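# Move the foam block to the recessed back shelf

## Task

Pick up the small foam block lying on the desk and set it down on a shelf belonging to the shelving section at the aisle's far end that is set back deeper than the other sections. It must rest directly on the shelf surface, not on top of a carton, and the robot must not topple or finish leaning.

## Robot and tools

Robot: a Hello Robot Stretch 4, about 1.6 m tall, with one arm. It has an omni-wheel base (rim within 0.23 m of the base origin), a lift that rides up a mast, and an arm that telescopes forward, ending in a wrist (yaw, pitch, roll) and a two-finger gripper.

Frames: the base frame sits on the floor under the base centre, with x forward, y left and z up, in metres. hand_pose, a point between the open fingertips, is reported in this frame and may be slightly wrong. The odometry frame is the base frame as it was when the scene began; base_odometry is in it, counts wheel turns only (slip looks like travel), and gives heading in rad, left positive, -3.142 to 3.142.

Tool move performs one action and returns the state plus images. blocking must always be false; the call comes back within about 0.5 s while motion continues. cameras picks images: head_camera, head_left_camera, head_right_camera, wrist_camera or all (omitted or null means all, [] means none); the pictures line lists image order. An action contains base, joints or both, optionally with speeds, pace or contact_limits; or end_of_arm alone.
- base: a single relative offset from where the base last reported itself (or its current spot if a move was still running). {"translate_m": d} goes straight, forward positive, -2 to 2 m. {"strafe_m": d} goes sideways, left positive, -2 to 2 m. {"rotate_rad": d} spins in place, counter-clockwise positive, -3.2 to 3.2. translate_m and strafe_m may be combined for a straight diagonal run; rotate_rad cannot join them.
- joints: absolute targets by name. lift_m 0 to 1.2 m; arm_m 0 to 0.55 m extension; wrist_yaw_rad -1.134 to 4.276 (0 ahead, positive left, 3.14 folded back, above 3.4 may hit the arm); wrist_pitch_rad -1.117 to 4.259 (0 level, 1.57 pointing down); wrist_roll_rad -1.117 to 4.259 (0 puts fingers level, positive clockwise seen from behind); gripper_m -0.038 to 0.141 m fingertip gap (reading may be off up to 0.015; -0.02 or below means fingers press together). Tolerances for done: 0.004 for lift, arm, gripper; 0.02 for wrist joints. Out-of-range joint targets are clipped and reported; other out-of-range values are refused.
- pace: slow, default, fast or max. Base reaches 0.1/0.3/0.4/0.6 m/s and 1/2/3/4 rad/s; lift 0.15/0.3/0.4/0.5 m/s; arm 0.1/0.4/0.6/0.7 m/s; wrist always 1.82 rad/s. A raised lift (above 0.2) slows the base, down to 0.3 m/s and 1 rad/s at 1.2.
- speeds: per-joint top speed (lift_m, arm_m, wrist joints, not gripper_m), up to the max-pace value.
- contact_limits: 0 (gentlest) to 1 per motion (arm_m, lift_m, translate_m, strafe_m, rotate_rad), default 0.5, given only beside that same command. Even at 0 the arm needs 15-40 N to stop; for a soft press use 0 and aim 1-3 mm past contact. A base limit persists until the next base action. With a load, keep lift_m's limit at 0.15+ for 1 kg, 0.3+ for 2 kg.
- {"end_of_arm": "enable_torque"} re-powers wrist or gripper motors that cut out.
Motions in one action start together. A new move replaces only the targets it names. Unknown keys make a call invalid; a refused call, or an unrequested stop, cancels later move, wait and finished_scene calls in that reply. No action exceeds 15 s; moves time out at 14 s.

wait(seconds 0 to 10, cameras) just lets time pass and returns state; it ends early once motion settles. wait(0) shows progress under earlier move. stop(cameras) brakes all running motion and re-brakes slack wheels; the stop line says whether they hold. zoom_image(camera, region [x0,y0,x1,y1] pixels, top-left origin, max 504x504) enlarges part of that camera's latest image. finished_scene(scene) ends the scene permanently; the block must stay placed afterward.

Results: base_status and joint_status give done, moving, stopped, off_target (rested short, may still push), contact_stop (blocked, goes slack), time_out, limit_stop_at_own_body, limit_stop_at_tilt (lean over 6 degrees; things go slack) or torque_fault. on_its_own lists what happened uncommanded; held at shows a target, not a reading. lidar_m: 12 distances in m from base origin, 30-degree sectors starting dead ahead and going counter-clockwise (4th left, 7th behind, 10th right); - means nothing seen or closer than 0.25 m; it sees from 0.15 m up and misses glass and thin legs. wrist_depth_mm: 7x7 median depths, 100-2000 mm, - for unknown. turned_by_wheels vs turned_by_imu differing by over 0.1 rad per move means slip or a collision. base_tilt in degrees (forward, right), about 3 degrees bias. motor_effort is percent of max, bracketed peaks; servo_current in mA for wrist and gripper servos. Neither gripper reading nor done proves a grasp; after closing to 0.015 or more, a jump in gripper servo_current shows a firm squeeze.

Grasping: command a gap more than 0.015 under the object's width; about 0.06 under resists tugging. Fingers pushed onto a surface can jam.

Avoid: the gripper over the base with lift low (under 0.2, or 0.45 pointing down); tilting up while rolled or yawed right; tilting or rolling when folded back; pulling the arm in with lift under 0.05. Don't drive or turn briskly with a heavy load far out, don't shove hard, and don't drop the block or knock items over. Objects may get nudged occasionally. Calibration: head_camera 420x560 pinhole, head_left/right 420x672 fisheye, wrist_camera 616x392 pinhole; T_world_to_cam maps the base frame into each camera.

Each tool is called after "Call:" by a JSON object that holds its "method" and its "body", one argument or row to a line.

## Session

Call:
{"method": "move", "body": {

}}

Scene clock: 0.00 s.
base_odometry: x=+0.000 y=+0.000 heading=+0.000
turned_by_wheels: +0.000
turned_by_imu: +0.000
base_tilt: forward=+0.4 right=+1.5
lidar_m: 1.23 1.23 1.41 2.40 1.42 1.83 2.96 2.95 1.60 1.35 1.35 1.48
base_status: not commanded
joint_positions: lift_m=+0.140 arm_m=+0.002 wrist_yaw_rad=+3.046 wrist_pitch_rad=+0.002 wrist_roll_rad=+0.000 gripper_m=+0.056
joint_status: not commanded
measured_speeds: all 0
motor_effort: lift_m=+20 arm_m=-4 wheel_0=+0 wheel_1=+0 wheel_2=+0
servo_current: wrist_yaw_rad=33 wrist_pitch_rad=33 wrist_roll_rad=26 gripper_m=46
hand_pose: x=-0.1056 y=+0.1144 z=+0.3181 quat_wxyz=(+0.048, -0.001, +0.000, +0.999) (m; base frame)
wrist_depth_mm: 136 139 - - - - - / 114 140 - - - - - / 123 150 - - - - - / 137 192 - - - - - / - - - - - 1921 - / 1118 1138 196 1008 1078 1205 1205 / 798 723 831 152 759 866 854
pictures: head_camera, head_left_camera, head_right_camera, wrist_camera

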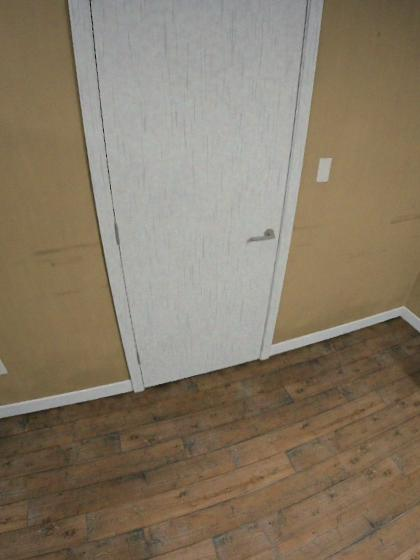

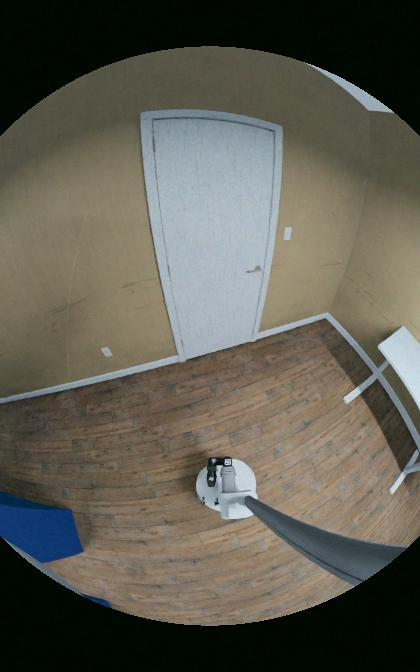

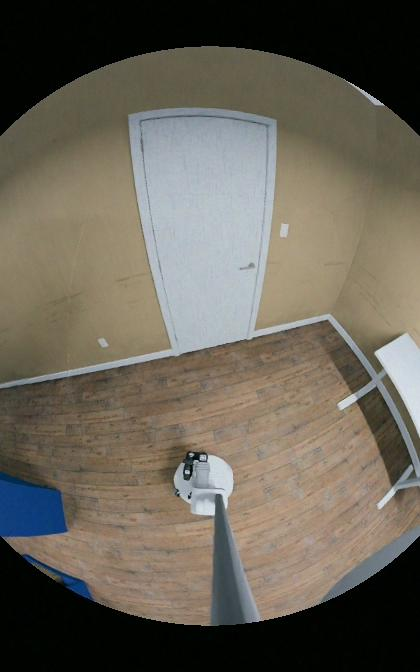

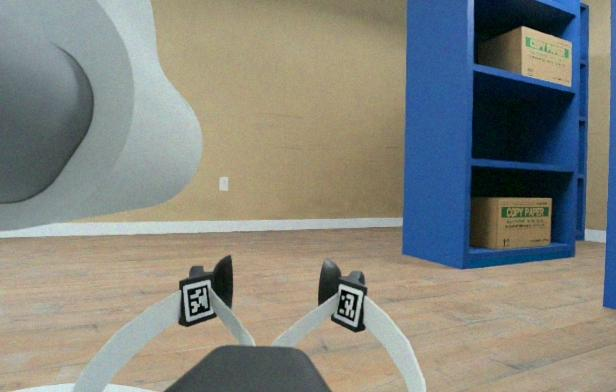

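Call:
{"method": "move", "body": {
  "base": {"rotate_rad": -1.6},
  "joints": {"lift_m": 0.9, "wrist_yaw_rad": 0.0, "gripper_m": 0.1},
  "pace": "fast",
  "blocking": false,
  "cameras": []
}}

Call:
{"method": "wait", "body": {
  "seconds": 3
}}

Scene clock: 5.47 s.
move: moving
base_odometry: x=+0.000 y=+0.000 heading=-0.392
turned_by_wheels: -0.392
turned_by_imu: -0.386
base_tilt: forward=+0.4 right=+1.4
lidar_m: 1.37 1.22 1.27 1.57 1.41 1.46 1.86 2.94 2.97 1.48 1.32 1.37
base_status: rotate_rad moving
joint_positions: lift_m=+0.206 arm_m=+0.002 wrist_yaw_rad=+2.394 wrist_pitch_rad=+0.002 wrist_roll_rad=+0.000 gripper_m=+0.076
joint_status: lift_m moving; wrist_yaw_rad moving; gripper_m moving
measured_speeds: translate_m=+0.001 strafe_m=-0.001 rotate_rad=-1.484 lift_m=+0.248 arm_m=+0.000 wrist_yaw_rad=-1.816 wrist_pitch_rad=+0.000 wrist_roll_rad=+0.000
motor_effort: lift_m=+28(28) arm_m=-4(4) wheel_0=+7(8) wheel_1=+9(9) wheel_2=+9(10)
servo_current: wrist_yaw_rad=98(124) wrist_pitch_rad=39(52) wrist_roll_rad=26(33) gripper_m=72(111)
hand_pose: x=+0.0211 y=+0.2602 z=+0.3832 quat_wxyz=(+0.365, -0.001, +0.000, +0.931) (m; base frame)
wrist_depth_mm: - - - - - - - / - - - - - - - / - - - - - - - / - - - - - - - / 1863 - - 1576 - - - / 1281 1205 198 1336 195 1366 1397 / 917 778 960 149 854 931 976
pictures: none
No camera images: "cameras" was empty.

Scene clock: 7.93 s.
earlier move: done
base_odometry: x=+0.000 y=+0.000 heading=-1.600
turned_by_wheels: -1.208
turned_by_imu: -1.194
base_tilt: forward=+0.3 right=+1.3
lidar_m: 1.33 1.34 1.49 1.24 1.22 1.45 2.40 1.42 1.83 2.96 2.94 1.60
base_status: done
joint_positions: lift_m=+0.900 arm_m=+0.002 wrist_yaw_rad=+0.003 wrist_pitch_rad=+0.002 wrist_roll_rad=+0.000 gripper_m=+0.100
joint_status: all done
measured_speeds: all 0
motor_effort: lift_m=+23(28) arm_m=-4(4) wheel_0=+0(9) wheel_1=+1(10) wheel_2=-2(10)
servo_current: wrist_yaw_rad=46(124) wrist_pitch_rad=39(52) wrist_roll_rad=26(33) gripper_m=46(111)
hand_pose: x=+0.4619 y=-0.0864 z=+1.0773 quat_wxyz=(+1.000, +0.000, +0.001, +0.002) (m; base frame)
wrist_depth_mm: - - - - - - - / - - - - - - - / - - - - - - - / - - - - - - - / - - - - - - - / - 185 173 - 193 - - / - - - - - - -
wait: 2.47 of 3 s (the move ended)
pictures: head_camera, head_left_camera, head_right_camera, wrist_camera
camera_calibration:
wrist_camera: T_world_to_cam=[[-0.0444966, -0.998062, 0.0434965, -0.135319], [-0.0246502, -0.0424295, -0.998795, 1.13673], [0.998705, -0.0455152, -0.0227145, -0.211109], [0, 0, 0, 1]] pos_world=[0.232835, -0.0964349, 1.13645]

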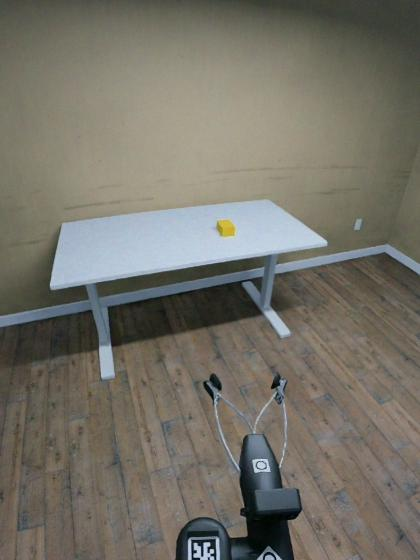

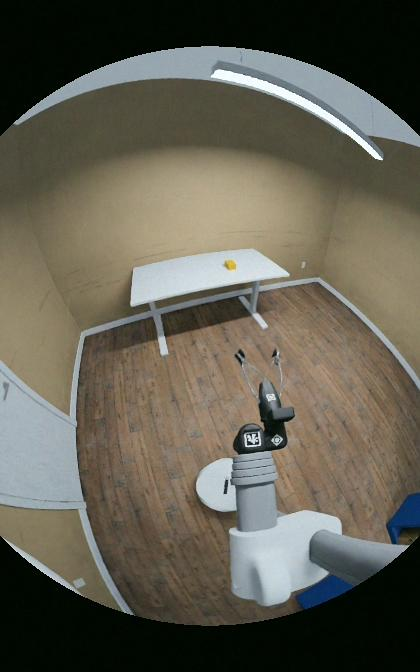

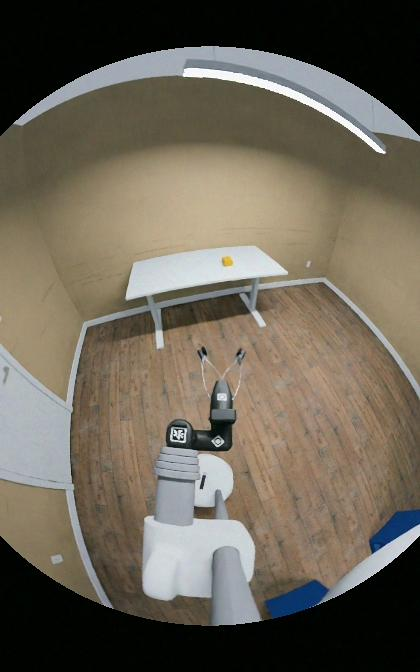

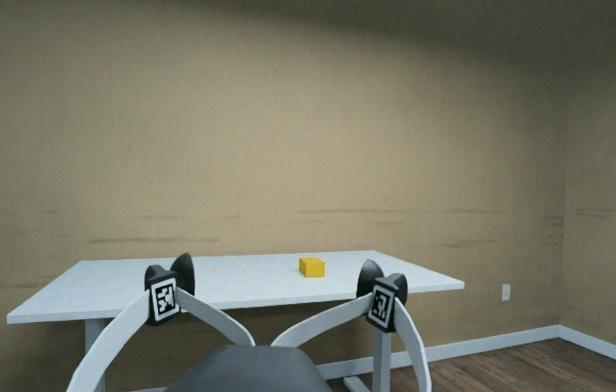

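Call:
{"method": "move", "body": {
  "base": {"translate_m": 0.75, "strafe_m": -0.08},
  "joints": {"lift_m": 0.85, "wrist_pitch_rad": 0.5},
  "pace": "fast",
  "blocking": false,
  "cameras": []
}}

Call:
{"method": "wait", "body": {
  "seconds": 5,
  "cameras": ["head_camera","wrist_camera"]
}}

Call:
{"method": "zoom_image", "body": {
  "camera": "wrist_camera",
  "region": [150, 0, 470, 200]
}}

Scene clock: 26.20 s.
move: moving
base_odometry: x=-0.006 y=-0.042 heading=-1.600
turned_by_wheels: +0.000
turned_by_imu: -0.001
base_tilt: forward=+0.4 right=+1.2
lidar_m: 1.30 1.29 1.53 1.27 1.25 1.46 2.43 1.46 1.83 2.89 2.93 1.58
base_status: translate_m moving; strafe_m moving
joint_positions: lift_m=+0.854 arm_m=+0.002 wrist_yaw_rad=+0.003 wrist_pitch_rad=+0.495 wrist_roll_rad=+0.000 gripper_m=+0.100
joint_status: lift_m moving; wrist_pitch_rad moving
measured_speeds: translate_m=+0.159 strafe_m=-0.018 rotate_rad=-0.002 lift_m=-0.069 arm_m=+0.000 wrist_yaw_rad=+0.000 wrist_pitch_rad=+0.258 wrist_roll_rad=+0.000
motor_effort: lift_m=+14(18) arm_m=-4(4) wheel_0=+7(10) wheel_1=+6(7) wheel_2=-9(11)
servo_current: wrist_yaw_rad=39(46) wrist_pitch_rad=33(78) wrist_roll_rad=26(33) gripper_m=46(52)
hand_pose: x=+0.4272 y=-0.0866 z=+0.8952 quat_wxyz=(+0.969, +0.000, +0.245, +0.002) (m; base frame)
wrist_depth_mm: - - - - - - - / - - - - - - - / - - - - - - - / - 1921 - - - - - / 1661 1661 1708 1756 1708 1756 1808 / 1366 195 215 1430 191 1464 1464 / 1182 1160 1229 141 1229 1229 1281
pictures: none
No camera images: "cameras" was empty.

Scene clock: 29.10 s.
earlier move: done
base_odometry: x=-0.102 y=-0.747 heading=-1.600
turned_by_wheels: +0.000
turned_by_imu: -0.002
base_tilt: forward=+0.3 right=+1.3
lidar_m: 0.66 0.63 0.74 1.55 1.53 1.78 2.12 2.10 2.36 2.66 2.63 0.79
base_status: done
joint_positions: lift_m=+0.850 arm_m=+0.002 wrist_yaw_rad=+0.003 wrist_pitch_rad=+0.500 wrist_roll_rad=+0.000 gripper_m=+0.100
joint_status: all done
measured_speeds: all 0
motor_effort: lift_m=+15(18) arm_m=-4(4) wheel_0=+1(10) wheel_1=+1(7) wheel_2=+1(12)
servo_current: wrist_yaw_rad=39(59) wrist_pitch_rad=39(78) wrist_roll_rad=26(33) gripper_m=46(59)
hand_pose: x=+0.4266 y=-0.0866 z=+0.8904 quat_wxyz=(+0.969, +0.000, +0.247, +0.002) (m; base frame)
wrist_depth_mm: - - - - - - - / - - - - - - - / - - - - - - - / - - - - - 1983 - / - - 1576 1661 1756 1756 1756 / 1366 222 214 1397 191 1430 1430 / 1182 1118 1205 140 1182 1182 1255
wait: 2.90 of 5 s (the move ended)
pictures: head_camera, wrist_camera
camera_calibration:
wrist_camera: T_world_to_cam=[[-0.0180643, -0.997965, 0.061149, -0.155875], [-0.498448, -0.0440283, -0.865801, 1.03275], [0.866731, -0.0461197, -0.496639, 0.298183], [0, 0, 0, 1]] pos_world=[0.253511, -0.0963358, 1.05177]

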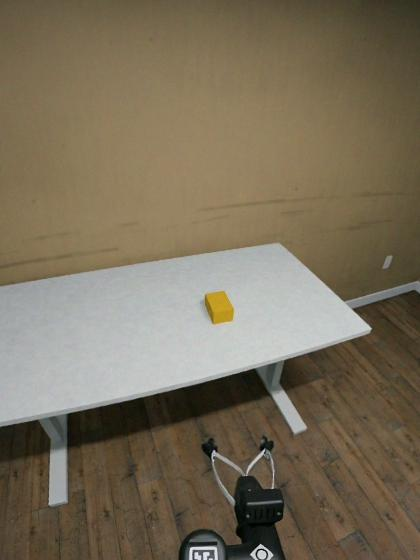

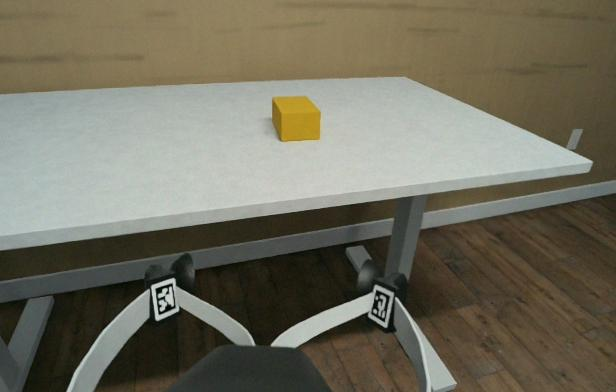

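Scaled by 1.575.

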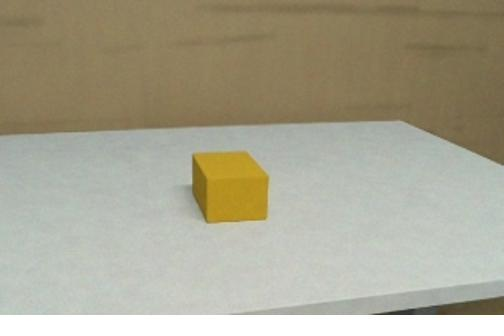

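Call:
{"method": "move", "body": {
  "base": {"translate_m": 0.2, "strafe_m": -0.06},
  "joints": {"wrist_yaw_rad": 0.19, "gripper_m": 0.135, "arm_m": 0.22, "lift_m": 0.82},
  "blocking": false,
  "cameras": []
}}

Call:
{"method": "wait", "body": {
  "seconds": 4,
  "cameras": ["head_camera","wrist_camera"]
}}

Scene clock: 47.17 s.
move: moving
base_odometry: x=-0.112 y=-0.779 heading=-1.600
turned_by_wheels: +0.000
turned_by_imu: +0.000
base_tilt: forward=+0.4 right=+1.4
lidar_m: 0.64 0.64 0.75 1.58 1.52 1.81 2.14 2.13 2.40 2.62 2.60 0.76
base_status: translate_m moving; strafe_m moving
joint_positions: lift_m=+0.823 arm_m=+0.054 wrist_yaw_rad=+0.186 wrist_pitch_rad=+0.500 wrist_roll_rad=+0.000 gripper_m=+0.116
joint_status: lift_m moving; arm_m moving; wrist_yaw_rad moving; gripper_m moving
measured_speeds: translate_m=+0.123 strafe_m=-0.037 rotate_rad=+0.004 lift_m=-0.041 arm_m=+0.198 wrist_yaw_rad=+0.000 wrist_pitch_rad=+0.000 wrist_roll_rad=+0.000
motor_effort: lift_m=+12(15) arm_m=+7(9) wheel_0=+8(8) wheel_1=+4(4) wheel_2=-10(10)
servo_current: wrist_yaw_rad=39(85) wrist_pitch_rad=39(52) wrist_roll_rad=26(33) gripper_m=117(117)
hand_pose: x=+0.4903 y=-0.0390 z=+0.8627 quat_wxyz=(+0.965, -0.023, +0.246, +0.090) (m; base frame)
wrist_depth_mm: - - - - - - - / - - - - - - - / - - - - - - - / - - - - - - - / - - - 1537 1618 1576 1661 / 1366 1229 1255 1397 199 1397 1366 / 1078 1098 1182 151 1182 1182 1205
pictures: none
No camera images: "cameras" was empty.

Scene clock: 48.73 s.
earlier move: done
base_odometry: x=-0.168 y=-0.945 heading=-1.599
turned_by_wheels: +0.000
turned_by_imu: +0.000
base_tilt: forward=+0.2 right=+1.4
lidar_m: 0.49 0.48 0.57 1.66 1.66 1.89 2.28 2.26 2.57 2.49 2.51 0.59
base_status: done
joint_positions: lift_m=+0.820 arm_m=+0.220 wrist_yaw_rad=+0.187 wrist_pitch_rad=+0.500 wrist_roll_rad=+0.000 gripper_m=+0.135
joint_status: all done
measured_speeds: all 0
motor_effort: lift_m=+14(15) arm_m=+6(9) wheel_0=+2(9) wheel_1=+3(6) wheel_2=+1(11)
servo_current: wrist_yaw_rad=33(85) wrist_pitch_rad=39(52) wrist_roll_rad=26(39) gripper_m=46(117)
hand_pose: x=+0.6556 y=-0.0389 z=+0.8605 quat_wxyz=(+0.965, -0.023, +0.246, +0.090) (m; base frame)
wrist_depth_mm: - - - - - - - / - - - - - - - / - - - - - - - / - - - 382 - - - / - - - 364 - - - / - 186 171 - 195 - - / - - - - - - -
wait: 1.57 of 4 s (the move ended)
pictures: head_camera, wrist_camera
camera_calibration:
wrist_camera: T_world_to_cam=[[0.164247, -0.984521, 0.0611606, -0.221367], [-0.482077, -0.134209, -0.865788, 1.10882], [0.860596, 0.112719, -0.496659, 0.0971134], [0, 0, 0, 1]] pos_world=[0.48732, -0.0800731, 1.02177]

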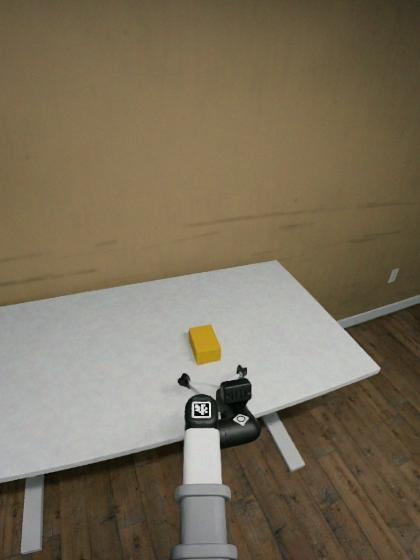

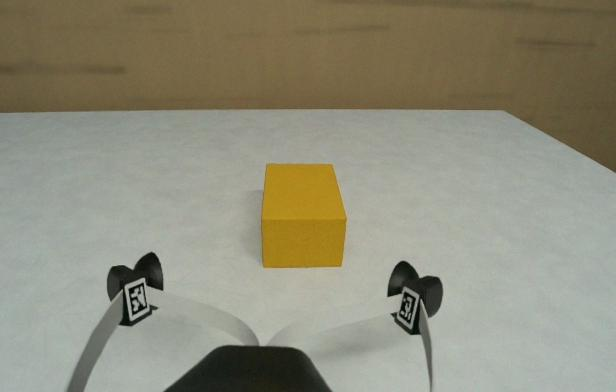

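Call:
{"method": "move", "body": {
  "base": {"strafe_m": 0.01},
  "joints": {"arm_m": 0.4, "lift_m": 0.755},
  "blocking": false,
  "cameras": []
}}

Call:
{"method": "wait", "body": {
  "seconds": 3,
  "cameras": ["head_camera", "wrist_camera"]
}}

Scene clock: 58.23 s.
move: moving
base_odometry: x=-0.158 y=-0.946 heading=-1.600
turned_by_wheels: +0.000
turned_by_imu: -0.001
base_tilt: forward=+0.3 right=+1.3
lidar_m: 0.48 0.48 0.57 1.69 1.64 1.88 2.31 2.29 2.56 2.53 2.49 0.57
base_status: strafe_m moving
joint_positions: lift_m=+0.782 arm_m=+0.272 wrist_yaw_rad=+0.187 wrist_pitch_rad=+0.500 wrist_roll_rad=+0.000 gripper_m=+0.135
joint_status: lift_m moving; arm_m moving
measured_speeds: translate_m=+0.000 strafe_m=+0.000 rotate_rad=+0.000 lift_m=-0.132 arm_m=+0.198 wrist_yaw_rad=+0.000 wrist_pitch_rad=+0.000 wrist_roll_rad=+0.000
motor_effort: lift_m=+12(15) arm_m=+7(8) wheel_0=-3(8) wheel_1=+0(8) wheel_2=-1(2)
servo_current: wrist_yaw_rad=33(46) wrist_pitch_rad=33(52) wrist_roll_rad=26(33) gripper_m=46(52)
hand_pose: x=+0.7081 y=-0.0389 z=+0.8218 quat_wxyz=(+0.965, -0.023, +0.246, +0.090) (m; base frame)
wrist_depth_mm: - - - - - - - / - - - - - - - / - - - - - - - / - - - 317 - - - / - - - 309 - - - / - 186 172 - 196 - - / - - - - - - -
pictures: none
No camera images: "cameras" was empty.

Scene clock: 59.37 s.
earlier move: done
base_odometry: x=-0.158 y=-0.946 heading=-1.600
turned_by_wheels: +0.000
turned_by_imu: +0.000
base_tilt: forward=+0.4 right=+1.5
lidar_m: 0.48 0.49 0.55 1.70 1.65 1.87 2.26 2.29 2.58 2.53 2.52 0.57
base_status: done
joint_positions: lift_m=+0.755 arm_m=+0.400 wrist_yaw_rad=+0.187 wrist_pitch_rad=+0.500 wrist_roll_rad=+0.000 gripper_m=+0.135
joint_status: all done
measured_speeds: all 0
motor_effort: lift_m=+14(16) arm_m=+7(9) wheel_0=-2(8) wheel_1=+1(8) wheel_2=+0(2)
servo_current: wrist_yaw_rad=39(46) wrist_pitch_rad=46(52) wrist_roll_rad=20(39) gripper_m=39(52)
hand_pose: x=+0.8356 y=-0.0389 z=+0.7955 quat_wxyz=(+0.965, -0.023, +0.246, +0.090) (m; base frame)
wrist_depth_mm: - - - - - - - / - - - - - - - / - - - - - - - / - - 249 250 - - - / - - 196 199 - - - / - 186 179 178 195 - - / - - 196 135 - - -
wait: 1.13 of 3 s (the move ended)
pictures: head_camera, wrist_camera
camera_calibration:
wrist_camera: T_world_to_cam=[[0.164337, -0.984509, 0.0611108, -0.246974], [-0.48214, -0.134219, -0.865752, 1.13941], [0.860543, 0.112811, -0.496728, -0.0899176], [0, 0, 0, 1]] pos_world=[0.66732, -0.0800733, 0.956875]

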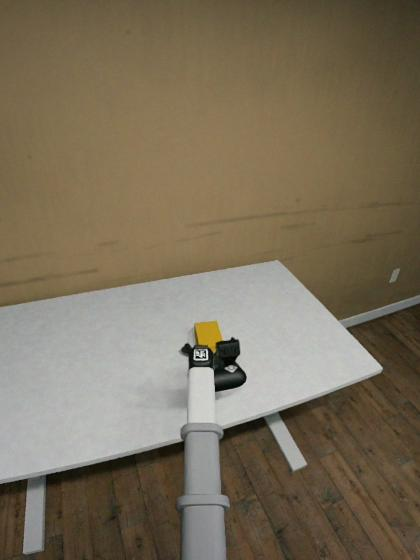

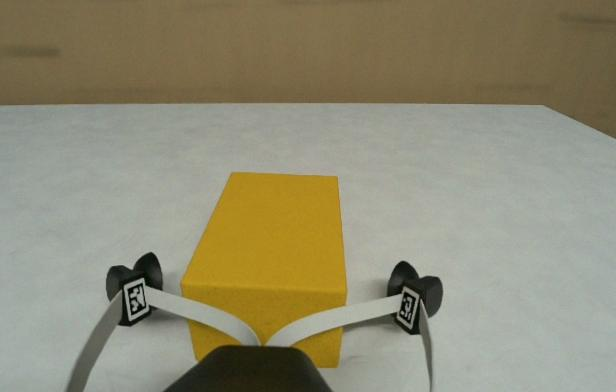

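Call:
{"method": "move", "body": {
  "joints": {"gripper_m": 0.02},
  "blocking": false,
  "cameras": []
}}

Call:
{"method": "wait", "body": {
  "seconds": 3,
  "cameras": []
}}

Call:
{"method": "move", "body": {
  "joints": {"lift_m": 0.9},
  "blocking": false,
  "cameras": []
}}

Call:
{"method": "wait", "body": {
  "seconds": 1
}}

Scene clock: 67.93 s.
move: moving
base_odometry: x=-0.158 y=-0.946 heading=-1.600
turned_by_wheels: +0.000
turned_by_imu: -0.001
base_tilt: forward=+0.4 right=+1.5
lidar_m: 0.49 0.46 0.57 1.68 1.63 1.90 2.31 2.29 2.60 2.52 2.52 0.58
base_status: not commanded
joint_positions: lift_m=+0.755 arm_m=+0.400 wrist_yaw_rad=+0.187 wrist_pitch_rad=+0.500 wrist_roll_rad=+0.000 gripper_m=+0.122
joint_status: gripper_m moving
measured_speeds: all 0
motor_effort: lift_m=+14(14) arm_m=+7(7) wheel_0=-2(2) wheel_1=+1(1) wheel_2=+0(0)
servo_current: wrist_yaw_rad=39(46) wrist_pitch_rad=33(59) wrist_roll_rad=26(33) gripper_m=104(104)
hand_pose: x=+0.8356 y=-0.0389 z=+0.7955 quat_wxyz=(+0.965, -0.023, +0.246, +0.090) (m; base frame)
wrist_depth_mm: - - - - - - - / - - - - - - - / - - - - - - - / - - 249 249 - - - / - - 190 199 - - - / - 189 179 178 195 - - / - - - 133 - - -
pictures: none
No camera images: "cameras" was empty.

Scene clock: 69.50 s.
earlier move: done
base_odometry: x=-0.158 y=-0.946 heading=-1.600
turned_by_wheels: +0.000
turned_by_imu: +0.000
base_tilt: forward=+0.2 right=+1.4
lidar_m: 0.50 0.48 0.56 1.69 1.63 1.87 2.30 2.28 2.59 2.53 2.52 0.57
base_status: not commanded
joint_positions: lift_m=+0.755 arm_m=+0.400 wrist_yaw_rad=+0.187 wrist_pitch_rad=+0.500 wrist_roll_rad=+0.000 gripper_m=+0.021
joint_status: all done
measured_speeds: all 0
motor_effort: lift_m=+14(14) arm_m=+7(7) wheel_0=-2(2) wheel_1=+1(1) wheel_2=+0(0)
servo_current: wrist_yaw_rad=39(46) wrist_pitch_rad=33(59) wrist_roll_rad=26(33) gripper_m=130(247)
hand_pose: x=+0.8356 y=-0.0389 z=+0.7954 quat_wxyz=(+0.965, -0.023, +0.246, +0.090) (m; base frame)
wrist_depth_mm: - - - - - - - / - - - - - - - / - - - - - - - / - - 230 233 - - - / - - 181 184 - - - / - 176 161 164 180 - - / - - - 174 - - -
wait: 1.57 of 3 s (the move ended)
pictures: none
No camera images: "cameras" was empty.

Scene clock: 70.00 s.
move: moving
base_odometry: x=-0.158 y=-0.946 heading=-1.600
turned_by_wheels: +0.000
turned_by_imu: +0.000
base_tilt: forward=+0.3 right=+1.5
lidar_m: 0.49 0.48 0.57 1.67 1.64 1.88 2.29 2.26 2.57 2.55 2.50 0.60
base_status: not commanded
joint_positions: lift_m=+0.794 arm_m=+0.400 wrist_yaw_rad=+0.187 wrist_pitch_rad=+0.500 wrist_roll_rad=+0.000 gripper_m=+0.021
joint_status: lift_m moving
measured_speeds: translate_m=+0.000 strafe_m=+0.000 rotate_rad=+0.000 lift_m=+0.149 arm_m=+0.000 wrist_yaw_rad=+0.000 wrist_pitch_rad=+0.000 wrist_roll_rad=+0.000
motor_effort: lift_m=+27(27) arm_m=+7(7) wheel_0=-2(2) wheel_1=+1(1) wheel_2=+0(0)
servo_current: wrist_yaw_rad=26(46) wrist_pitch_rad=39(46) wrist_roll_rad=33(33) gripper_m=124(130)
hand_pose: x=+0.8356 y=-0.0389 z=+0.8338 quat_wxyz=(+0.965, -0.023, +0.246, +0.090) (m; base frame)
wrist_depth_mm: - - - - - - - / - - - - - - - / - - - - - - - / - - 230 233 - - - / - - 182 184 - - - / - 176 161 163 180 - - / - - - 174 - - -
pictures: none
No camera images: "cameras" was empty.

Scene clock: 71.00 s.
earlier move: moving
base_odometry: x=-0.158 y=-0.946 heading=-1.600
turned_by_wheels: +0.000
turned_by_imu: +0.000
base_tilt: forward=+0.6 right=+1.3
lidar_m: 0.47 0.49 0.55 1.68 1.62 1.88 2.31 2.28 2.59 2.53 2.52 0.56
base_status: not commanded
joint_positions: lift_m=+0.900 arm_m=+0.400 wrist_yaw_rad=+0.187 wrist_pitch_rad=+0.500 wrist_roll_rad=+0.000 gripper_m=+0.021
joint_status: lift_m moving
measured_speeds: all 0
motor_effort: lift_m=+22(27) arm_m=+6(7) wheel_0=-2(2) wheel_1=+1(1) wheel_2=+0(0)
servo_current: wrist_yaw_rad=33(46) wrist_pitch_rad=46(46) wrist_roll_rad=26(33) gripper_m=124(130)
hand_pose: x=+0.8356 y=-0.0389 z=+0.9396 quat_wxyz=(+0.965, -0.023, +0.246, +0.090) (m; base frame)
wrist_depth_mm: - - - - - - - / - - - - - - - / - - - - - - - / - - 230 233 - - - / - - 182 184 - - - / - 176 161 164 179 - - / - - - 174 - - -
wait: 1.00 s; no rest
pictures: head_camera, head_left_camera, head_right_camera, wrist_camera
camera_calibration:
wrist_camera: T_world_to_cam=[[0.164396, -0.984497, 0.0611589, -0.255871], [-0.482318, -0.134315, -0.865638, 1.26415], [0.860432, 0.112809, -0.496921, -0.0180532], [0, 0, 0, 1]] pos_world=[0.66732, -0.0800734, 1.10098]

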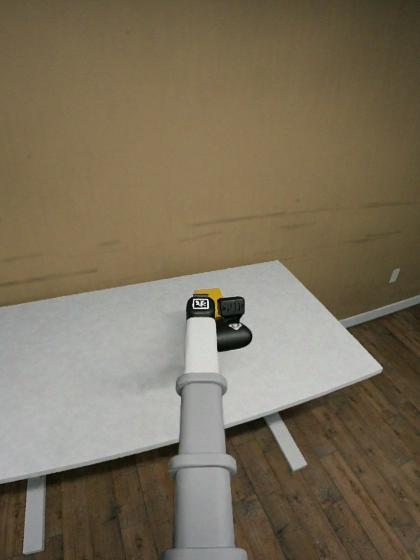

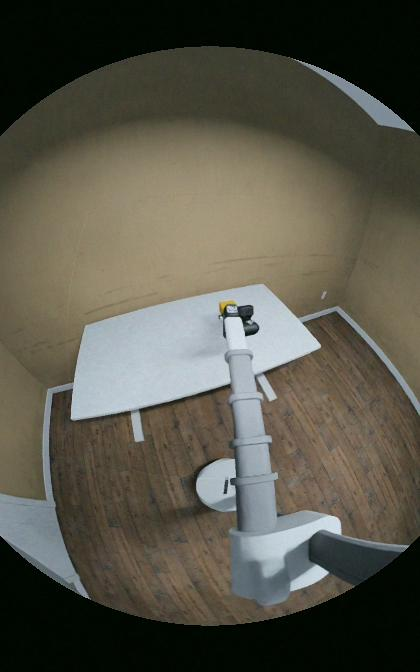

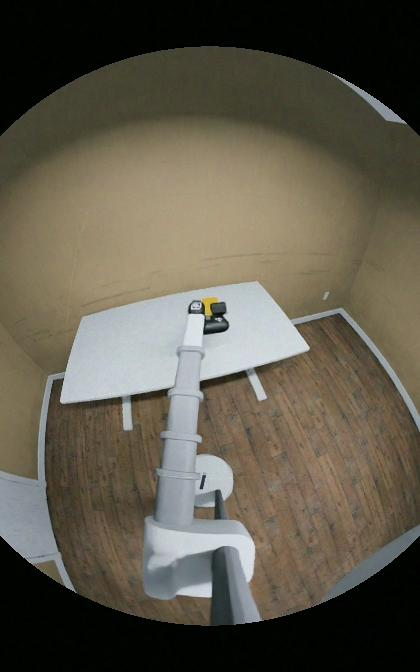

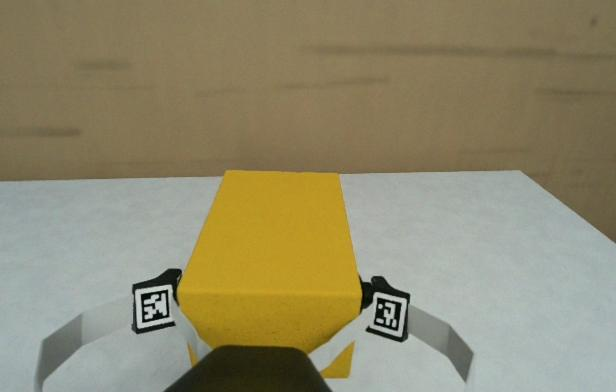

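Call:
{"method": "move", "body": {
  "base": {"translate_m": -0.6},
  "joints": {"arm_m": 0.0},
  "pace": "fast",
  "blocking": false,
  "cameras": []
}}

Call:
{"method": "wait", "body": {
  "seconds": 4,
  "cameras": []
}}

Call:
{"method": "move", "body": {
  "base": {"rotate_rad": -1.57},
  "pace": "fast",
  "blocking": false,
  "cameras": []
}}

Call:
{"method": "wait", "body": {
  "seconds": 4
}}

Scene clock: 82.47 s.
earlier move: done
move: moving
base_odometry: x=-0.156 y=-0.904 heading=-1.600
turned_by_wheels: +0.000
turned_by_imu: -0.001
base_tilt: forward=+0.4 right=+1.3
lidar_m: 0.54 0.52 0.61 1.67 1.62 1.87 2.25 2.25 2.54 2.55 2.53 0.63
base_status: translate_m moving
joint_positions: lift_m=+0.900 arm_m=+0.322 wrist_yaw_rad=+0.187 wrist_pitch_rad=+0.500 wrist_roll_rad=+0.000 gripper_m=+0.021
joint_status: arm_m moving; the others done
joint sent to its limit — arm_m, lower limit.
measured_speeds: translate_m=-0.160 strafe_m=+0.000 rotate_rad=+0.002 lift_m=+0.000 arm_m=-0.297 wrist_yaw_rad=+0.000 wrist_pitch_rad=+0.000 wrist_roll_rad=+0.000
motor_effort: lift_m=+24(24) arm_m=-8(9) wheel_0=-5(8) wheel_1=-7(7) wheel_2=+11(12)
servo_current: wrist_yaw_rad=26(46) wrist_pitch_rad=39(46) wrist_roll_rad=26(33) gripper_m=124(124)
hand_pose: x=+0.7574 y=-0.0389 z=+0.9396 quat_wxyz=(+0.965, -0.023, +0.246, +0.090) (m; base frame)
wrist_depth_mm: - - - - - - - / - - - - - - - / - - - - - - - / - - 230 233 - - - / - - 181 185 - - - / - 176 161 163 180 - - / - - - 174 - - -
pictures: none
No camera images: "cameras" was empty.

Scene clock: 85.00 s.
earlier move: done
base_odometry: x=-0.140 y=-0.346 heading=-1.600
turned_by_wheels: +0.000
turned_by_imu: +0.000
base_tilt: forward=+0.4 right=+1.5
lidar_m: 0.48 1.05 1.80 1.47 1.48 1.69 1.71 1.71 1.94 2.71 2.71 1.28
base_status: done
joint_positions: lift_m=+0.900 arm_m=+0.002 wrist_yaw_rad=+0.187 wrist_pitch_rad=+0.500 wrist_roll_rad=+0.000 gripper_m=+0.021
joint_status: all done
joint sent to its limit — arm_m, lower limit.
measured_speeds: all 0
motor_effort: lift_m=+24(24) arm_m=-6(9) wheel_0=-3(8) wheel_1=-1(8) wheel_2=-1(12)
servo_current: wrist_yaw_rad=26(46) wrist_pitch_rad=39(65) wrist_roll_rad=26(39) gripper_m=130(130)
hand_pose: x=+0.4383 y=-0.0389 z=+0.9396 quat_wxyz=(+0.965, -0.023, +0.246, +0.090) (m; base frame)
wrist_depth_mm: - - - - - - - / - - - - - - - / - - - - - - - / - - 230 232 - - - / 1708 1708 189 184 - 1863 1863 / 1397 177 161 164 180 1537 1499 / 1182 1229 174 174 1255 1182 1308
wait: 2.53 of 4 s (the move ended)
pictures: none
No camera images: "cameras" was empty.

Scene clock: 85.50 s.
move: moving
base_odometry: x=-0.140 y=-0.346 heading=-1.848
turned_by_wheels: -0.248
turned_by_imu: -0.245
base_tilt: forward=+0.4 right=+1.4
lidar_m: 0.43 1.05 1.08 1.55 1.46 1.55 2.10 1.71 1.95 2.86 2.69 2.75
base_status: rotate_rad moving
joint_positions: lift_m=+0.900 arm_m=+0.002 wrist_yaw_rad=+0.187 wrist_pitch_rad=+0.500 wrist_roll_rad=+0.000 gripper_m=+0.021
joint_status: not commanded
measured_speeds: translate_m=+0.002 strafe_m=-0.001 rotate_rad=-0.944 lift_m=+0.000 arm_m=+0.000 wrist_yaw_rad=+0.000 wrist_pitch_rad=+0.000 wrist_roll_rad=+0.000
motor_effort: lift_m=+24(24) arm_m=-6(6) wheel_0=+6(7) wheel_1=+8(8) wheel_2=+6(8)
servo_current: wrist_yaw_rad=39(39) wrist_pitch_rad=46(46) wrist_roll_rad=26(33) gripper_m=117(130)
hand_pose: x=+0.4383 y=-0.0388 z=+0.9396 quat_wxyz=(+0.965, -0.023, +0.246, +0.091) (m; base frame)
wrist_depth_mm: - - - - - - - / - - - - - - - / - - - - - - - / - - 231 233 - - - / 1618 1708 189 183 1808 1808 1808 / 1397 180 161 163 180 1576 1499 / 1160 1205 174 174 1255 1182 1308
pictures: none
No camera images: "cameras" was empty.

Scene clock: 87.10 s.
earlier move: done
base_odometry: x=-0.140 y=-0.346 heading=+3.114
turned_by_wheels: -1.321
turned_by_imu: -1.305
base_tilt: forward=+0.3 right=+1.5
lidar_m: 0.47 2.70 1.26 1.05 1.06 1.82 1.48 1.48 1.70 1.75 1.72 1.95
base_status: done
joint_positions: lift_m=+0.900 arm_m=+0.002 wrist_yaw_rad=+0.187 wrist_pitch_rad=+0.500 wrist_roll_rad=+0.000 gripper_m=+0.021
joint_status: not commanded
measured_speeds: all 0
motor_effort: lift_m=+24(24) arm_m=-6(6) wheel_0=+3(8) wheel_1=+1(10) wheel_2=+1(8)
servo_current: wrist_yaw_rad=33(46) wrist_pitch_rad=26(52) wrist_roll_rad=26(33) gripper_m=124(130)
hand_pose: x=+0.4383 y=-0.0388 z=+0.9396 quat_wxyz=(+0.965, -0.023, +0.246, +0.091) (m; base frame)
wrist_depth_mm: - - - - - - - / - - - - - - - / - - - - - - - / - - 1983 233 - - - / 1661 1756 189 184 1863 1863 1756 / 1430 180 161 164 180 1537 1499 / 1160 1229 174 174 1281 1182 1308
wait: 1.60 of 4 s (the move ended)
pictures: head_camera, head_left_camera, head_right_camera, wrist_camera
camera_calibration:
wrist_camera: T_world_to_cam=[[0.16463, -0.984458, 0.0611431, -0.1906], [-0.482317, -0.13442, -0.865622, 1.0725], [0.860388, 0.113017, -0.496951, 0.323858], [0, 0, 0, 1]] pos_world=[0.27002, -0.0800738, 1.10098]

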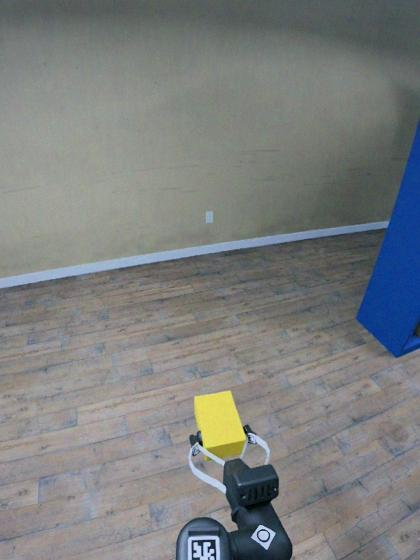

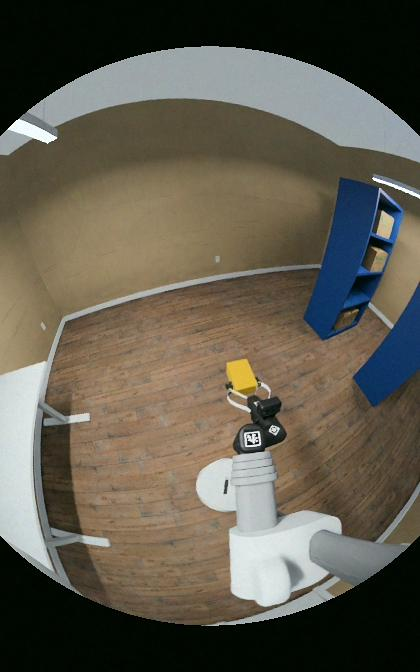

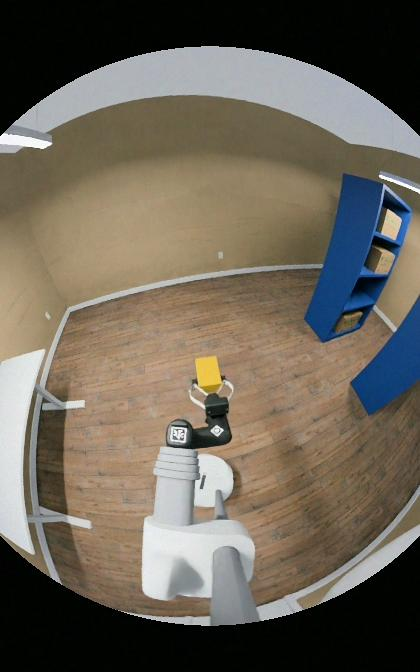

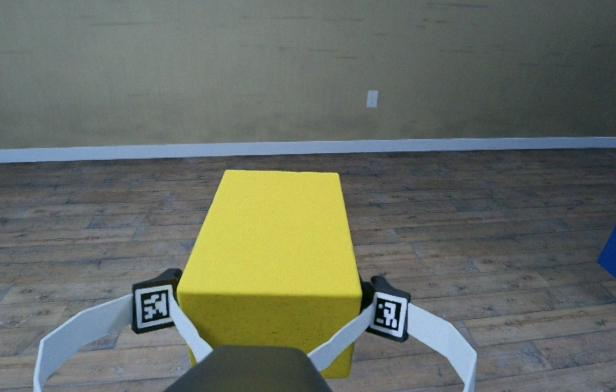

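Call:
{"method": "move", "body": {
  "base": {"rotate_rad": -1.147},
  "pace": "fast",
  "blocking": false,
  "cameras": []
}}

Call:
{"method": "wait", "body": {
  "seconds": 3,
  "cameras": []
}}

Call:
{"method": "move", "body": {
  "base": {"strafe_m": 0.37},
  "joints": {"wrist_yaw_rad": 0.0},
  "blocking": false,
  "cameras": []
}}

Call:
{"method": "wait", "body": {
  "seconds": 3
}}

Scene clock: 106.20 s.
move: moving
base_odometry: x=-0.140 y=-0.346 heading=+2.865
turned_by_wheels: -0.249
turned_by_imu: -0.246
base_tilt: forward=+0.2 right=+1.4
lidar_m: 0.47 2.71 2.73 1.13 1.07 1.11 1.53 1.47 1.54 2.10 1.70 1.93
base_status: rotate_rad moving
joint_positions: lift_m=+0.900 arm_m=+0.002 wrist_yaw_rad=+0.187 wrist_pitch_rad=+0.500 wrist_roll_rad=+0.000 gripper_m=+0.021
joint_status: not commanded
measured_speeds: translate_m=+0.002 strafe_m=-0.001 rotate_rad=-0.944 lift_m=+0.000 arm_m=+0.000 wrist_yaw_rad=+0.000 wrist_pitch_rad=+0.000 wrist_roll_rad=+0.000
motor_effort: lift_m=+24(24) arm_m=-6(6) wheel_0=+7(7) wheel_1=+5(7) wheel_2=+7(8)
servo_current: wrist_yaw_rad=26(46) wrist_pitch_rad=46(46) wrist_roll_rad=39(39) gripper_m=124(130)
hand_pose: x=+0.4383 y=-0.0388 z=+0.9396 quat_wxyz=(+0.965, -0.023, +0.246, +0.091) (m; base frame)
wrist_depth_mm: - - - - - - - / - - - - - - - / - - - - - - - / - - 1983 233 - - - / 1708 1756 189 183 1808 1808 1708 / 1430 180 161 163 180 1537 1464 / 1160 1205 174 174 1229 1182 1308
pictures: none
No camera images: "cameras" was empty.

Scene clock: 107.53 s.
earlier move: done
base_odometry: x=-0.140 y=-0.346 heading=+1.967
turned_by_wheels: -0.898
turned_by_imu: -0.887
base_tilt: forward=+0.2 right=+1.4
lidar_m: 0.46 1.95 2.77 2.72 1.34 1.08 1.06 1.16 1.49 1.47 1.60 2.48
base_status: done
joint_positions: lift_m=+0.900 arm_m=+0.002 wrist_yaw_rad=+0.187 wrist_pitch_rad=+0.500 wrist_roll_rad=+0.000 gripper_m=+0.021
joint_status: not commanded
measured_speeds: all 0
motor_effort: lift_m=+24(24) arm_m=-6(6) wheel_0=+1(7) wheel_1=+2(8) wheel_2=+2(8)
servo_current: wrist_yaw_rad=39(46) wrist_pitch_rad=39(52) wrist_roll_rad=33(39) gripper_m=124(130)
hand_pose: x=+0.4383 y=-0.0388 z=+0.9396 quat_wxyz=(+0.965, -0.023, +0.246, +0.091) (m; base frame)
wrist_depth_mm: - - - - - - - / - - - - - - - / - - - - - - - / - - 243 233 - - - / 1661 1756 189 184 1808 1808 1863 / 1397 181 161 164 180 1537 1537 / 1182 1229 174 174 1229 1205 1308
wait: 1.33 of 3 s (the move ended)
pictures: none
No camera images: "cameras" was empty.

Scene clock: 108.03 s.
move: moving
base_odometry: x=-0.175 y=-0.361 heading=+1.967
turned_by_wheels: +0.000
turned_by_imu: +0.000
base_tilt: forward=+0.3 right=+1.4
lidar_m: 0.47 1.94 2.73 2.69 1.33 1.07 1.05 1.15 1.52 1.49 1.66 2.52
base_status: strafe_m moving
joint_positions: lift_m=+0.900 arm_m=+0.002 wrist_yaw_rad=+0.003 wrist_pitch_rad=+0.500 wrist_roll_rad=+0.000 gripper_m=+0.021
joint_status: wrist_yaw_rad moving
measured_speeds: translate_m=-0.001 strafe_m=+0.143 rotate_rad=+0.005 lift_m=+0.000 arm_m=+0.000 wrist_yaw_rad=+0.000 wrist_pitch_rad=+0.000 wrist_roll_rad=+0.000
motor_effort: lift_m=+24(24) arm_m=-6(6) wheel_0=-9(9) wheel_1=+8(11) wheel_2=+0(3)
servo_current: wrist_yaw_rad=39(104) wrist_pitch_rad=33(46) wrist_roll_rad=26(33) gripper_m=111(124)
hand_pose: x=+0.4267 y=-0.0865 z=+0.9396 quat_wxyz=(+0.969, +0.000, +0.247, +0.002) (m; base frame)
wrist_depth_mm: - - - - - - - / - - - - - - - / - - - - - - - / - - 1983 234 - - - / 1708 1708 189 184 1808 1808 1808 / 1430 180 161 163 180 1537 1499 / 1182 1229 174 174 1281 1182 1308
pictures: none
No camera images: "cameras" was empty.

Scene clock: 110.10 s.
earlier move: done
base_odometry: x=-0.482 y=-0.489 heading=+1.967
turned_by_wheels: +0.000
turned_by_imu: +0.000
base_tilt: forward=+0.3 right=+1.4
lidar_m: 0.49 1.90 2.39 2.31 2.31 1.02 0.99 1.12 1.85 1.84 1.99 1.79
base_status: done
joint_positions: lift_m=+0.900 arm_m=+0.002 wrist_yaw_rad=+0.003 wrist_pitch_rad=+0.500 wrist_roll_rad=+0.000 gripper_m=+0.021
joint_status: all done
measured_speeds: all 0
motor_effort: lift_m=+24(24) arm_m=-6(6) wheel_0=+0(10) wheel_1=-1(11) wheel_2=+0(3)
servo_current: wrist_yaw_rad=39(104) wrist_pitch_rad=26(52) wrist_roll_rad=33(33) gripper_m=130(130)
hand_pose: x=+0.4267 y=-0.0866 z=+0.9396 quat_wxyz=(+0.969, +0.000, +0.247, +0.002) (m; base frame)
wrist_depth_mm: - 1618 - - - - - / - - - - - - - / - - - - - - - / - - 230 233 - - - / 1708 1708 189 183 1756 1808 1808 / 1397 180 161 164 180 1537 1499 / 1182 1205 174 174 1255 1182 1308
wait: 2.07 of 3 s (the move ended)
pictures: head_camera, head_left_camera, head_right_camera, wrist_camera
camera_calibration:
wrist_camera: T_world_to_cam=[[-0.0179557, -0.99797, 0.0611074, -0.158863], [-0.498756, -0.0440299, -0.865623, 1.07533], [0.866556, -0.0460206, -0.496953, 0.322844], [0, 0, 0, 1]] pos_world=[0.253711, -0.0963359, 1.10098]

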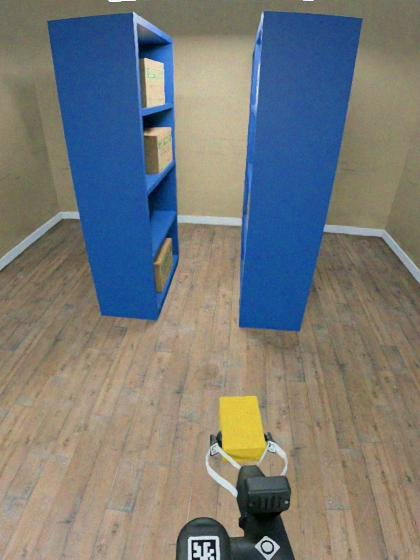

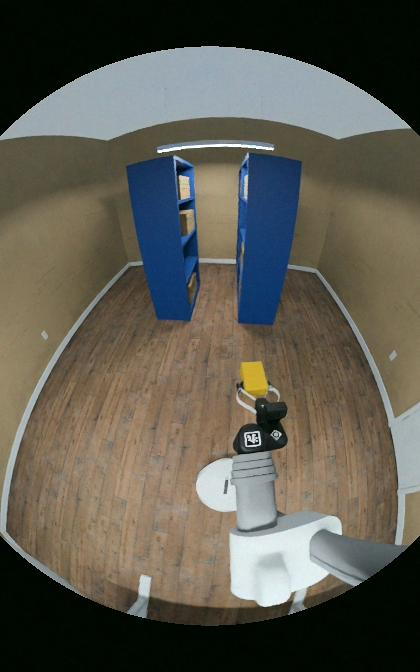

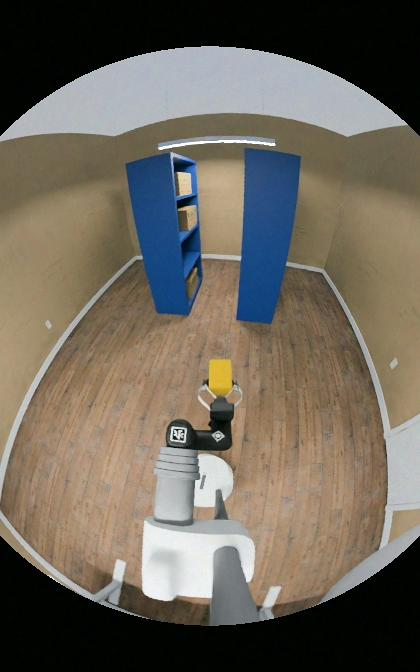

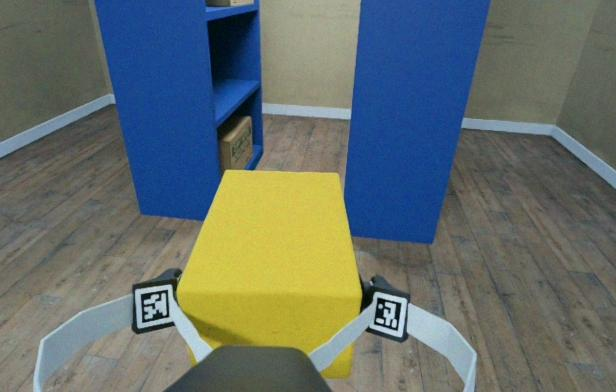

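Call:
{"method": "zoom_image", "body": {
  "camera": "head_camera",
  "region": [120, 0, 300, 340]
}}

Scaled by 1.482 from the camera's 420x560 image, which has a finer 1200x1600 frame.

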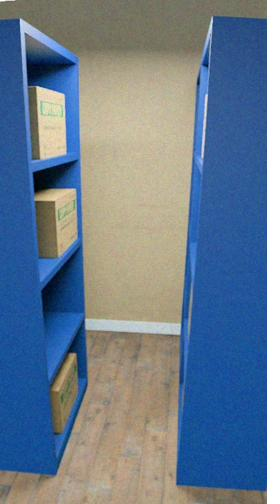

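Call:
{"method": "move", "body": {
  "base": {"translate_m": 1.5, "strafe_m": 0.03},
  "pace": "fast",
  "blocking": false,
  "cameras": []
}}

Call:
{"method": "wait", "body": {
  "seconds": 7
}}

Scene clock: 133.00 s.
move: moving
base_odometry: x=-0.499 y=-0.450 heading=+1.967
turned_by_wheels: +0.000
turned_by_imu: -0.001
base_tilt: forward=+0.4 right=+1.4
lidar_m: 0.48 1.87 2.38 2.36 2.37 1.04 1.04 1.17 1.85 1.82 2.02 1.72
base_status: translate_m moving; strafe_m moving
joint_positions: lift_m=+0.900 arm_m=+0.002 wrist_yaw_rad=+0.003 wrist_pitch_rad=+0.500 wrist_roll_rad=+0.000 gripper_m=+0.021
joint_status: not commanded
measured_speeds: translate_m=+0.162 strafe_m=+0.002 rotate_rad=+0.003 lift_m=+0.000 arm_m=+0.000 wrist_yaw_rad=+0.000 wrist_pitch_rad=+0.000 wrist_roll_rad=+0.000
motor_effort: lift_m=+24(24) arm_m=-6(6) wheel_0=+6(7) wheel_1=+7(7) wheel_2=-10(10)
servo_current: wrist_yaw_rad=39(39) wrist_pitch_rad=46(59) wrist_roll_rad=26(33) gripper_m=124(130)
hand_pose: x=+0.4267 y=-0.0866 z=+0.9396 quat_wxyz=(+0.969, +0.000, +0.247, +0.002) (m; base frame)
wrist_depth_mm: - - - - - - - / - - - - - - - / - - - - - - - / - - 231 232 - - - / 1661 1756 188 184 1756 1808 1808 / 1430 181 162 164 180 1537 1499 / 1182 1229 173 174 1255 1182 1281
pictures: none
No camera images: "cameras" was empty.

Scene clock: 137.83 s.
earlier move: done
base_odometry: x=-1.089 y=+0.883 heading=+1.967
turned_by_wheels: +0.000
turned_by_imu: -0.002
base_tilt: forward=+0.3 right=+1.3
lidar_m: 0.47 0.43 0.52 2.13 2.35 3.35 3.00 2.62 2.07 2.06 0.39 0.46
base_status: done
joint_positions: lift_m=+0.900 arm_m=+0.002 wrist_yaw_rad=+0.003 wrist_pitch_rad=+0.500 wrist_roll_rad=+0.000 gripper_m=+0.021
joint_status: not commanded
measured_speeds: all 0
motor_effort: lift_m=+24(24) arm_m=-6(6) wheel_0=+2(8) wheel_1=+1(9) wheel_2=+0(12)
servo_current: wrist_yaw_rad=33(52) wrist_pitch_rad=33(59) wrist_roll_rad=26(33) gripper_m=117(137)
hand_pose: x=+0.4267 y=-0.0866 z=+0.9396 quat_wxyz=(+0.969, +0.000, +0.247, +0.002) (m; base frame)
wrist_depth_mm: - - - - 1756 - - / 492 - - - 1863 866 - / 1098 - - - - 788 741 / - - 231 232 1464 676 615 / - - 182 185 1160 597 488 / - 177 162 163 180 539 504 / - 854 174 174 946 544 549
wait: 4.83 of 7 s (the move ended)
pictures: head_camera, head_left_camera, head_right_camera, wrist_camera
camera_calibration:
wrist_camera: T_world_to_cam=[[-0.0180424, -0.997965, 0.0611567, -0.158894], [-0.49876, -0.0440293, -0.865621, 1.07533], [0.866552, -0.0461204, -0.496951, 0.322833], [0, 0, 0, 1]] pos_world=[0.253711, -0.0963358, 1.10098]

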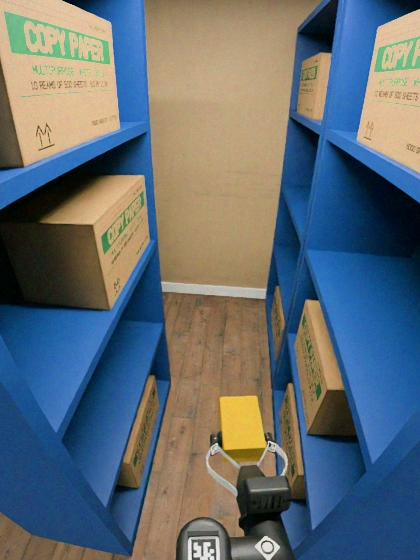

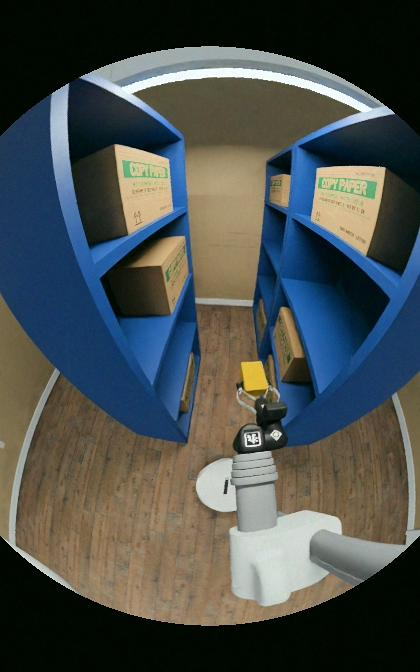

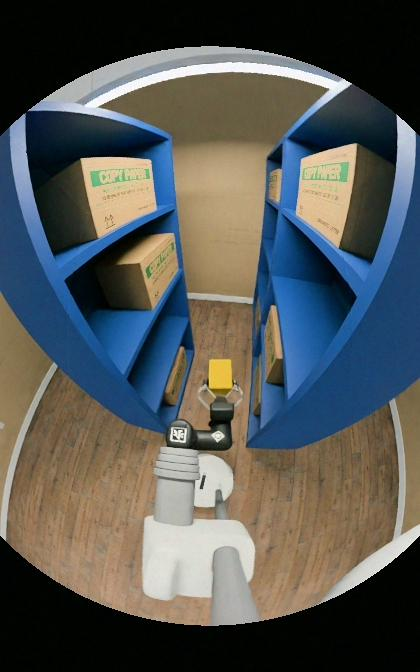

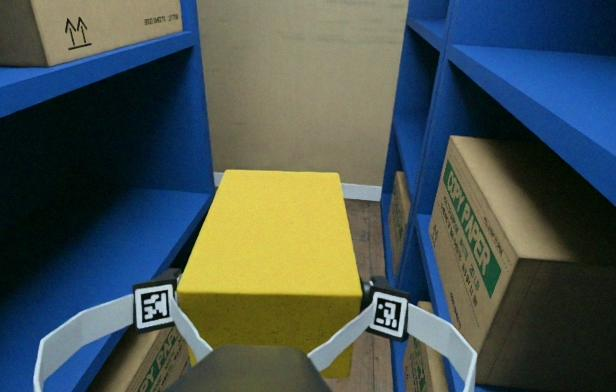

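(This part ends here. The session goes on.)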